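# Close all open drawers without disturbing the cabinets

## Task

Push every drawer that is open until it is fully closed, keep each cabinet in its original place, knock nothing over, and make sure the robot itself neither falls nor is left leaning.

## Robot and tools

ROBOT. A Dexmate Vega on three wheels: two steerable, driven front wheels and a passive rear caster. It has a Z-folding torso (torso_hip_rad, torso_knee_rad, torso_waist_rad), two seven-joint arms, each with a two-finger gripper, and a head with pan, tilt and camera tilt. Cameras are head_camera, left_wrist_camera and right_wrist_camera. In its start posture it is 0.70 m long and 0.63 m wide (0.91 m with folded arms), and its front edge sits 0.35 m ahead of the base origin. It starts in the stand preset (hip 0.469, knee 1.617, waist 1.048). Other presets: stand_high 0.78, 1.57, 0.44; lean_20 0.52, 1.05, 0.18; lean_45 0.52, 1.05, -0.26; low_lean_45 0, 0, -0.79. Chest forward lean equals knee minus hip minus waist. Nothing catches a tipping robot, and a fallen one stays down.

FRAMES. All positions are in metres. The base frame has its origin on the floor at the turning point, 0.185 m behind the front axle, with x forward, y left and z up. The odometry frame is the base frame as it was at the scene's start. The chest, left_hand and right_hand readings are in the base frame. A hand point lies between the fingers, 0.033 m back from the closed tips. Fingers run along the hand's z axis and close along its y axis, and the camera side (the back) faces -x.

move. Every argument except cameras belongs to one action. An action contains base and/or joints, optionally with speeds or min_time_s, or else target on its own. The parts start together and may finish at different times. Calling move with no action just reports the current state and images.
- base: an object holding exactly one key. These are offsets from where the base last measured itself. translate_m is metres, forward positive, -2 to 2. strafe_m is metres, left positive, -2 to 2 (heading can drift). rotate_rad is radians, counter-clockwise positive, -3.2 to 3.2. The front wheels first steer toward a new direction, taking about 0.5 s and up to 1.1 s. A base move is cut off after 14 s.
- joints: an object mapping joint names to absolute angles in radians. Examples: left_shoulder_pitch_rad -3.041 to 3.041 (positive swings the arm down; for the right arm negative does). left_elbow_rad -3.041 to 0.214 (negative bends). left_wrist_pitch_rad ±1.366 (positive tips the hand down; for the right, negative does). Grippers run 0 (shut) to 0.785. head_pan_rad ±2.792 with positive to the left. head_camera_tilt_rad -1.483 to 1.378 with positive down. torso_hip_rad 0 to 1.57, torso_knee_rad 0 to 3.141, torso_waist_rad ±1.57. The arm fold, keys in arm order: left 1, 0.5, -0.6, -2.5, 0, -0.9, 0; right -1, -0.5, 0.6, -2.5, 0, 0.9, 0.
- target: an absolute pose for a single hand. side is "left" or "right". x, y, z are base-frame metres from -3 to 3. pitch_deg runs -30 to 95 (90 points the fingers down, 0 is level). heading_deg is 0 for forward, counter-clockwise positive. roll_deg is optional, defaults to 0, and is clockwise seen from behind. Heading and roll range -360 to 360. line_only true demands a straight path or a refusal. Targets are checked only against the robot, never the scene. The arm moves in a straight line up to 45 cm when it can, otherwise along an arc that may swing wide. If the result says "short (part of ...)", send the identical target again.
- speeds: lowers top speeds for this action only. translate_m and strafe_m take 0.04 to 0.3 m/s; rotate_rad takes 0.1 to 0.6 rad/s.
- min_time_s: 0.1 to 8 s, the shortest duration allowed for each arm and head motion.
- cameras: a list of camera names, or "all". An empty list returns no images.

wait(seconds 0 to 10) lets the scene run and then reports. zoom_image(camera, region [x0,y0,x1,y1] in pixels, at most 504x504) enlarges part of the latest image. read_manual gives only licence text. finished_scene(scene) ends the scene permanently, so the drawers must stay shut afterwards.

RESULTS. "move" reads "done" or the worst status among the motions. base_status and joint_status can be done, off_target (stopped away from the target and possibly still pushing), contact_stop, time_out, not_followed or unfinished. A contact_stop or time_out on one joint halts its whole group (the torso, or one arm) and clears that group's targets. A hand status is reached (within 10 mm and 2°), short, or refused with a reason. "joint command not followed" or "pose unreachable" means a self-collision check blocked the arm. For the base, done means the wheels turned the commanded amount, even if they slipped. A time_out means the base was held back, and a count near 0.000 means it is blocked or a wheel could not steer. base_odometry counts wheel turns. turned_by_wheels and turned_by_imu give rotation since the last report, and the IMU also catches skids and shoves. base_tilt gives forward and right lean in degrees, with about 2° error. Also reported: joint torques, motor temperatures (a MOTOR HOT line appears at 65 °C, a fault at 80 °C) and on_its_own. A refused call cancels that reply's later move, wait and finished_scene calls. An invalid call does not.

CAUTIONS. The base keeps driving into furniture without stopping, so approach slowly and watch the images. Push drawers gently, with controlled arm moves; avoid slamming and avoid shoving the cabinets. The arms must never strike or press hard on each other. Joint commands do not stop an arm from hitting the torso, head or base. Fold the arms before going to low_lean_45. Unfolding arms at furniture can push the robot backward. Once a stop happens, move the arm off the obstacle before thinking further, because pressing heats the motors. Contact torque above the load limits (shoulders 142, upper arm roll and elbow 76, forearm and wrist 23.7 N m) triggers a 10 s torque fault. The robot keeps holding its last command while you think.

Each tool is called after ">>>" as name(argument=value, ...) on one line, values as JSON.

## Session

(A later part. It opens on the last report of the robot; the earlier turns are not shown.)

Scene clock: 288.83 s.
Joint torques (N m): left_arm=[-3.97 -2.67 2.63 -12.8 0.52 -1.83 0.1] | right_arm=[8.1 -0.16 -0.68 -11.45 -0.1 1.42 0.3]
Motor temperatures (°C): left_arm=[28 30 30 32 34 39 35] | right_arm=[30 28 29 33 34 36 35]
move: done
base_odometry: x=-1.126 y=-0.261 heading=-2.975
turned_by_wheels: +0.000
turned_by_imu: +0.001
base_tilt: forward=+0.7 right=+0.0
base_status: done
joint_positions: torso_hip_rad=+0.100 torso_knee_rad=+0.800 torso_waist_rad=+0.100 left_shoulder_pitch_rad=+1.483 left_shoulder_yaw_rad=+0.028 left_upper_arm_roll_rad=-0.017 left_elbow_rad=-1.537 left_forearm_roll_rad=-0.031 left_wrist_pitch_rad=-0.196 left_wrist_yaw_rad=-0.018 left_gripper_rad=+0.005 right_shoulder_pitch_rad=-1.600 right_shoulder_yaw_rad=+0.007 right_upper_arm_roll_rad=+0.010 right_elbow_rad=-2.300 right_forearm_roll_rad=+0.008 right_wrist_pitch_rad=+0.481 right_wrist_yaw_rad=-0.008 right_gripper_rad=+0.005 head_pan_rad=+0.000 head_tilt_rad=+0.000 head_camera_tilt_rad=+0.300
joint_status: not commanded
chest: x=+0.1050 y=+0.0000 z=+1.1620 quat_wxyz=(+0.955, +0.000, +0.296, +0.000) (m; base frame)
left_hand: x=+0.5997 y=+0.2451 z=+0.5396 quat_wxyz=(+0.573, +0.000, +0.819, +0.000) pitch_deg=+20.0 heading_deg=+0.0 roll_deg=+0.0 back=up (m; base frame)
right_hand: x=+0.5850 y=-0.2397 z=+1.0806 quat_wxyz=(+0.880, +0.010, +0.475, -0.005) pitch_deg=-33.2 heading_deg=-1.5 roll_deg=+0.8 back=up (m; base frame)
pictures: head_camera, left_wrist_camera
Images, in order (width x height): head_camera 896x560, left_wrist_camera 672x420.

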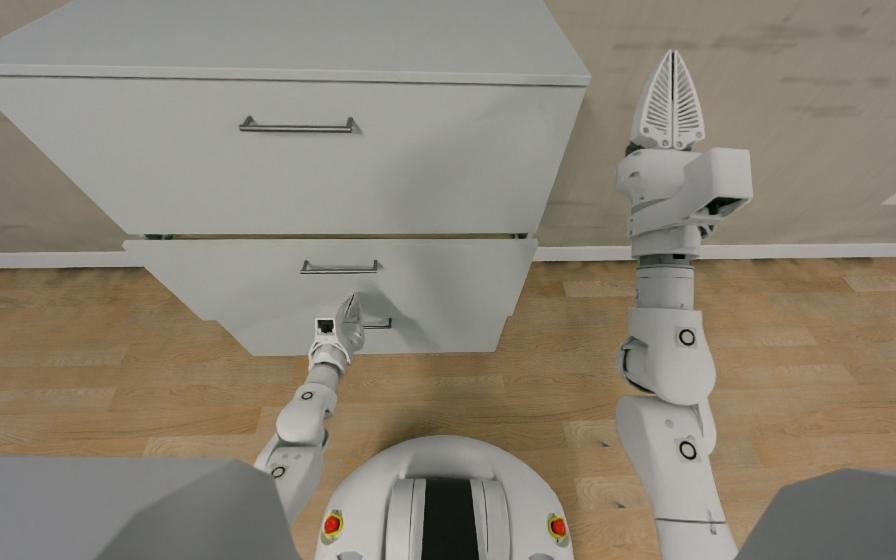

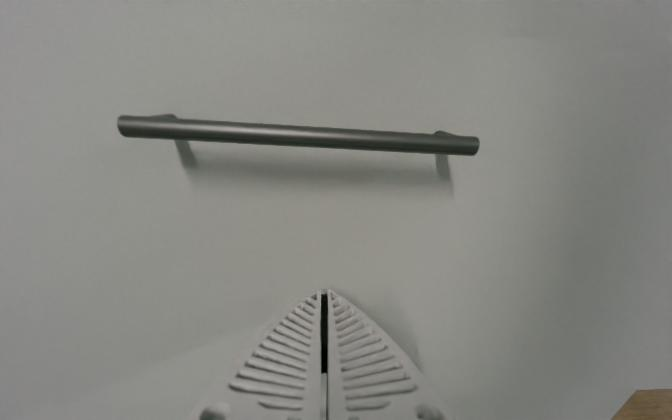

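>>> move(target={"side":"left","x":0.65,"y":0.24,"z":0.54,"pitch_deg":20,"heading_deg":0}, cameras=["head_camera","left_wrist_camera"])

>>> zoom_image(camera="head_camera", region=[100, 190, 560, 370])

Scene clock: 294.17 s.
Joint torques (N m): left_arm=[-11.75 -3.17 6.51 -13.07 1.15 -1.61 -0.43] | right_arm=[8.44 0.37 -0.58 -10.46 -0.03 2.25 0.1]
Motor temperatures (°C): left_arm=[28 30 30 32 34 40 35] | right_arm=[30 28 29 33 34 36 35]
move: done
base_odometry: x=-1.126 y=-0.261 heading=-2.974
turned_by_wheels: +0.000
turned_by_imu: +0.001
base_tilt: forward=+0.6 right=-0.1
base_status: not commanded
joint_positions: torso_hip_rad=+0.100 torso_knee_rad=+0.800 torso_waist_rad=+0.100 left_shoulder_pitch_rad=+1.358 left_shoulder_yaw_rad=+0.023 left_upper_arm_roll_rad=-0.008 left_elbow_rad=-1.459 left_forearm_roll_rad=-0.023 left_wrist_pitch_rad=-0.148 left_wrist_yaw_rad=-0.010 left_gripper_rad=+0.005 right_shoulder_pitch_rad=-1.600 right_shoulder_yaw_rad=+0.007 right_upper_arm_roll_rad=+0.010 right_elbow_rad=-2.300 right_forearm_roll_rad=+0.008 right_wrist_pitch_rad=+0.481 right_wrist_yaw_rad=-0.008 right_gripper_rad=+0.005 head_pan_rad=+0.000 head_tilt_rad=+0.000 head_camera_tilt_rad=+0.300
joint_status: not commanded
chest: x=+0.1050 y=+0.0000 z=+1.1620 quat_wxyz=(+0.955, +0.000, +0.296, +0.000) (m; base frame)
left_hand: x=+0.6469 y=+0.2406 z=+0.5393 quat_wxyz=(+0.573, +0.000, +0.819, +0.000) pitch_deg=+20.1 heading_deg=+0.0 roll_deg=+0.0 back=up (m; base frame)
left_hand_status: reached (straight line, planned for 0.8 s): 3 mm and 0.1 deg off.
right_hand: x=+0.5849 y=-0.2397 z=+1.0807 quat_wxyz=(+0.880, +0.010, +0.475, -0.005) pitch_deg=-33.2 heading_deg=-1.5 roll_deg=+0.8 back=up (m; base frame)
pictures: head_camera, left_wrist_camera
Images, in order (width x height): head_camera 896x560, left_wrist_camera 672x420.

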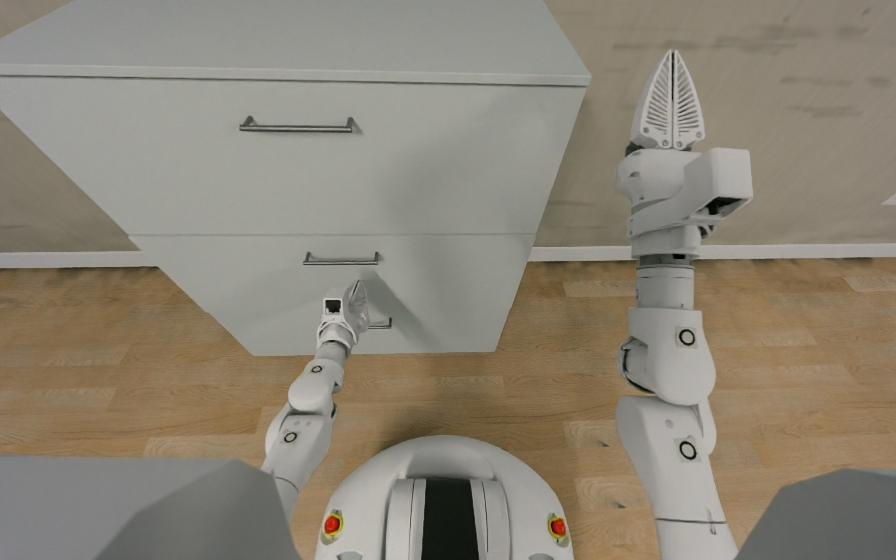

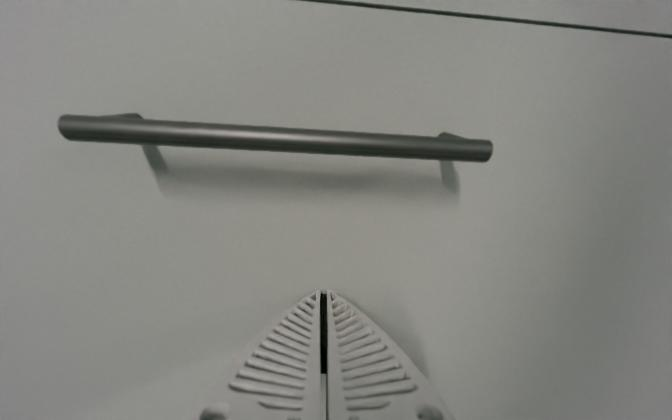

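Scaled by 1.096 from the camera's 896x560 image, which has a finer 960x600 frame.

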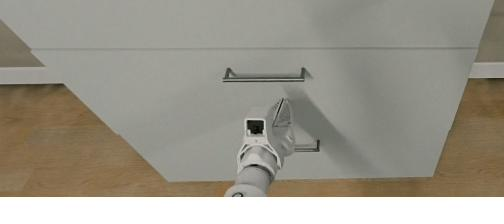

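Nearly; a bit more until the fingers bend.

>>> move(target={"side":"left","x":0.672,"y":0.24,"z":0.54,"pitch_deg":20,"heading_deg":0}, cameras=["head_camera","left_wrist_camera"])

>>> zoom_image(camera="head_camera", region=[380, 200, 560, 340])

Scene clock: 298.50 s.
Joint torques (N m): left_arm=[-35.8 -1.03 4.99 -26.39 0.16 -6.76 -0.12] | right_arm=[8.74 -0.09 -0.64 -11.83 -0.19 1.77 0.27]
Motor temperatures (°C): left_arm=[28 30 30 32 34 40 35] | right_arm=[30 28 29 33 34 36 35]
move: done
base_odometry: x=-1.126 y=-0.261 heading=-2.974
turned_by_wheels: +0.000
turned_by_imu: +0.001
base_tilt: forward=+0.7 right=+0.0
base_status: not commanded
joint_positions: torso_hip_rad=+0.100 torso_knee_rad=+0.800 torso_waist_rad=+0.100 left_shoulder_pitch_rad=+1.297 left_shoulder_yaw_rad=+0.023 left_upper_arm_roll_rad=-0.006 left_elbow_rad=-1.411 left_forearm_roll_rad=-0.023 left_wrist_pitch_rad=-0.132 left_wrist_yaw_rad=-0.010 left_gripper_rad=+0.005 right_shoulder_pitch_rad=-1.600 right_shoulder_yaw_rad=+0.007 right_upper_arm_roll_rad=+0.010 right_elbow_rad=-2.300 right_forearm_roll_rad=+0.008 right_wrist_pitch_rad=+0.481 right_wrist_yaw_rad=-0.008 right_gripper_rad=+0.005 head_pan_rad=+0.000 head_tilt_rad=+0.000 head_camera_tilt_rad=+0.300
joint_status: not commanded
chest: x=+0.1049 y=+0.0000 z=+1.1620 quat_wxyz=(+0.955, +0.000, +0.296, +0.000) (m; base frame)
left_hand: x=+0.6682 y=+0.2402 z=+0.5378 quat_wxyz=(+0.572, +0.000, +0.820, +0.000) pitch_deg=+20.2 heading_deg=+0.0 roll_deg=+0.0 back=up (m; base frame)
left_hand_status: reached (straight line, planned for 0.5 s): 4 mm and 0.2 deg off.
right_hand: x=+0.5849 y=-0.2397 z=+1.0807 quat_wxyz=(+0.880, +0.010, +0.475, -0.005) pitch_deg=-33.2 heading_deg=-1.5 roll_deg=+0.8 back=up (m; base frame)
pictures: head_camera, left_wrist_camera
Images, in order (width x height): head_camera 896x560, left_wrist_camera 672x420.

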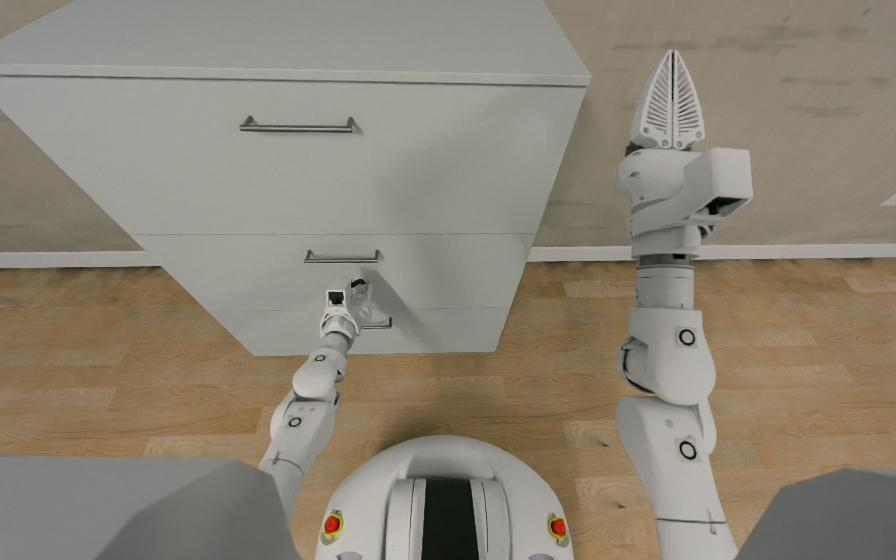

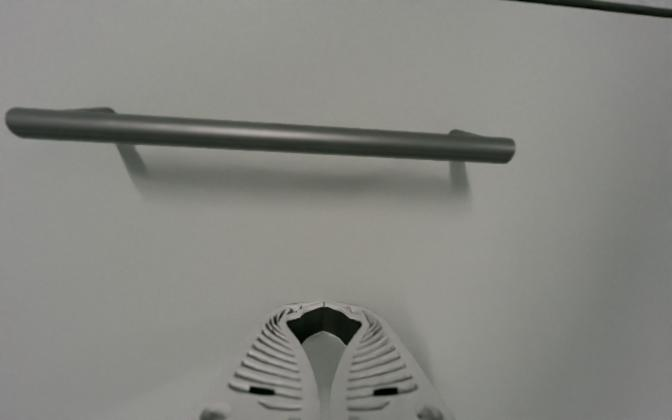

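Scaled by 2.800 from the camera's 896x560 image, which has a finer 960x600 frame.

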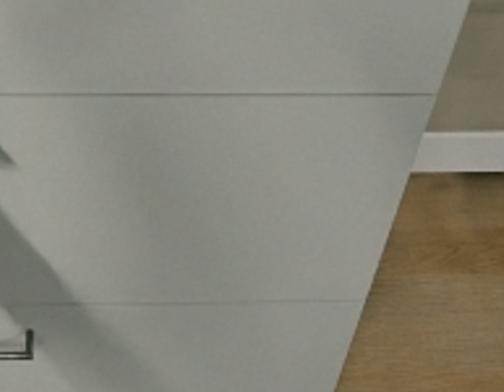

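>>> move(base={"translate_m":-0.15}, cameras=["head_camera"])

>>> finished_scene(scene=3)

Scene clock: 306.10 s.
Joint torques (N m): left_arm=[-8.26 0.68 0.18 -14.47 -0.22 -2.93 0.19] | right_arm=[7.33 0.73 -0.74 -11.4 -0.03 2.15 0.18]
Motor temperatures (°C): left_arm=[30 30 30 33 34 41 35] | right_arm=[30 28 29 33 34 36 35]
move: done
base_odometry: x=-0.978 y=-0.235 heading=-2.975
turned_by_wheels: +0.000
turned_by_imu: -0.001
base_tilt: forward=+0.7 right=-0.1
base_status: done
joint_positions: torso_hip_rad=+0.100 torso_knee_rad=+0.800 torso_waist_rad=+0.100 left_shoulder_pitch_rad=+1.289 left_shoulder_yaw_rad=+0.023 left_upper_arm_roll_rad=-0.006 left_elbow_rad=-1.407 left_forearm_roll_rad=-0.023 left_wrist_pitch_rad=-0.132 left_wrist_yaw_rad=-0.010 left_gripper_rad=+0.005 right_shoulder_pitch_rad=-1.600 right_shoulder_yaw_rad=+0.007 right_upper_arm_roll_rad=+0.010 right_elbow_rad=-2.300 right_forearm_roll_rad=+0.008 right_wrist_pitch_rad=+0.481 right_wrist_yaw_rad=-0.008 right_gripper_rad=+0.005 head_pan_rad=+0.000 head_tilt_rad=+0.000 head_camera_tilt_rad=+0.300
joint_status: not commanded
chest: x=+0.1050 y=+0.0000 z=+1.1620 quat_wxyz=(+0.955, +0.000, +0.296, +0.000) (m; base frame)
left_hand: x=+0.6717 y=+0.2401 z=+0.5395 quat_wxyz=(+0.573, +0.000, +0.819, +0.000) pitch_deg=+20.1 heading_deg=+0.0 roll_deg=+0.0 back=up (m; base frame)
right_hand: x=+0.5850 y=-0.2397 z=+1.0806 quat_wxyz=(+0.880, +0.010, +0.475, -0.005) pitch_deg=-33.2 heading_deg=-1.5 roll_deg=+0.8 back=up (m; base frame)
pictures: head_camera
Images, in order (width x height): head_camera 896x560.

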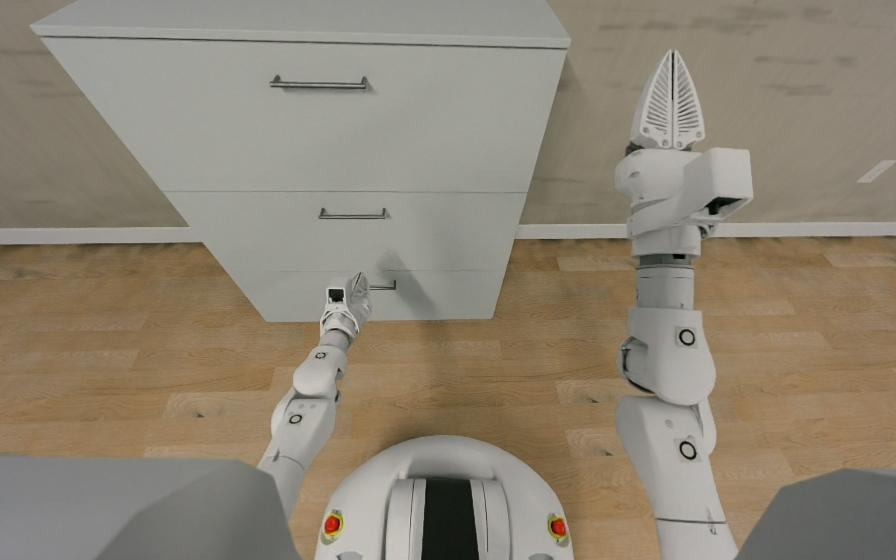

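The scene is finished: the task was done.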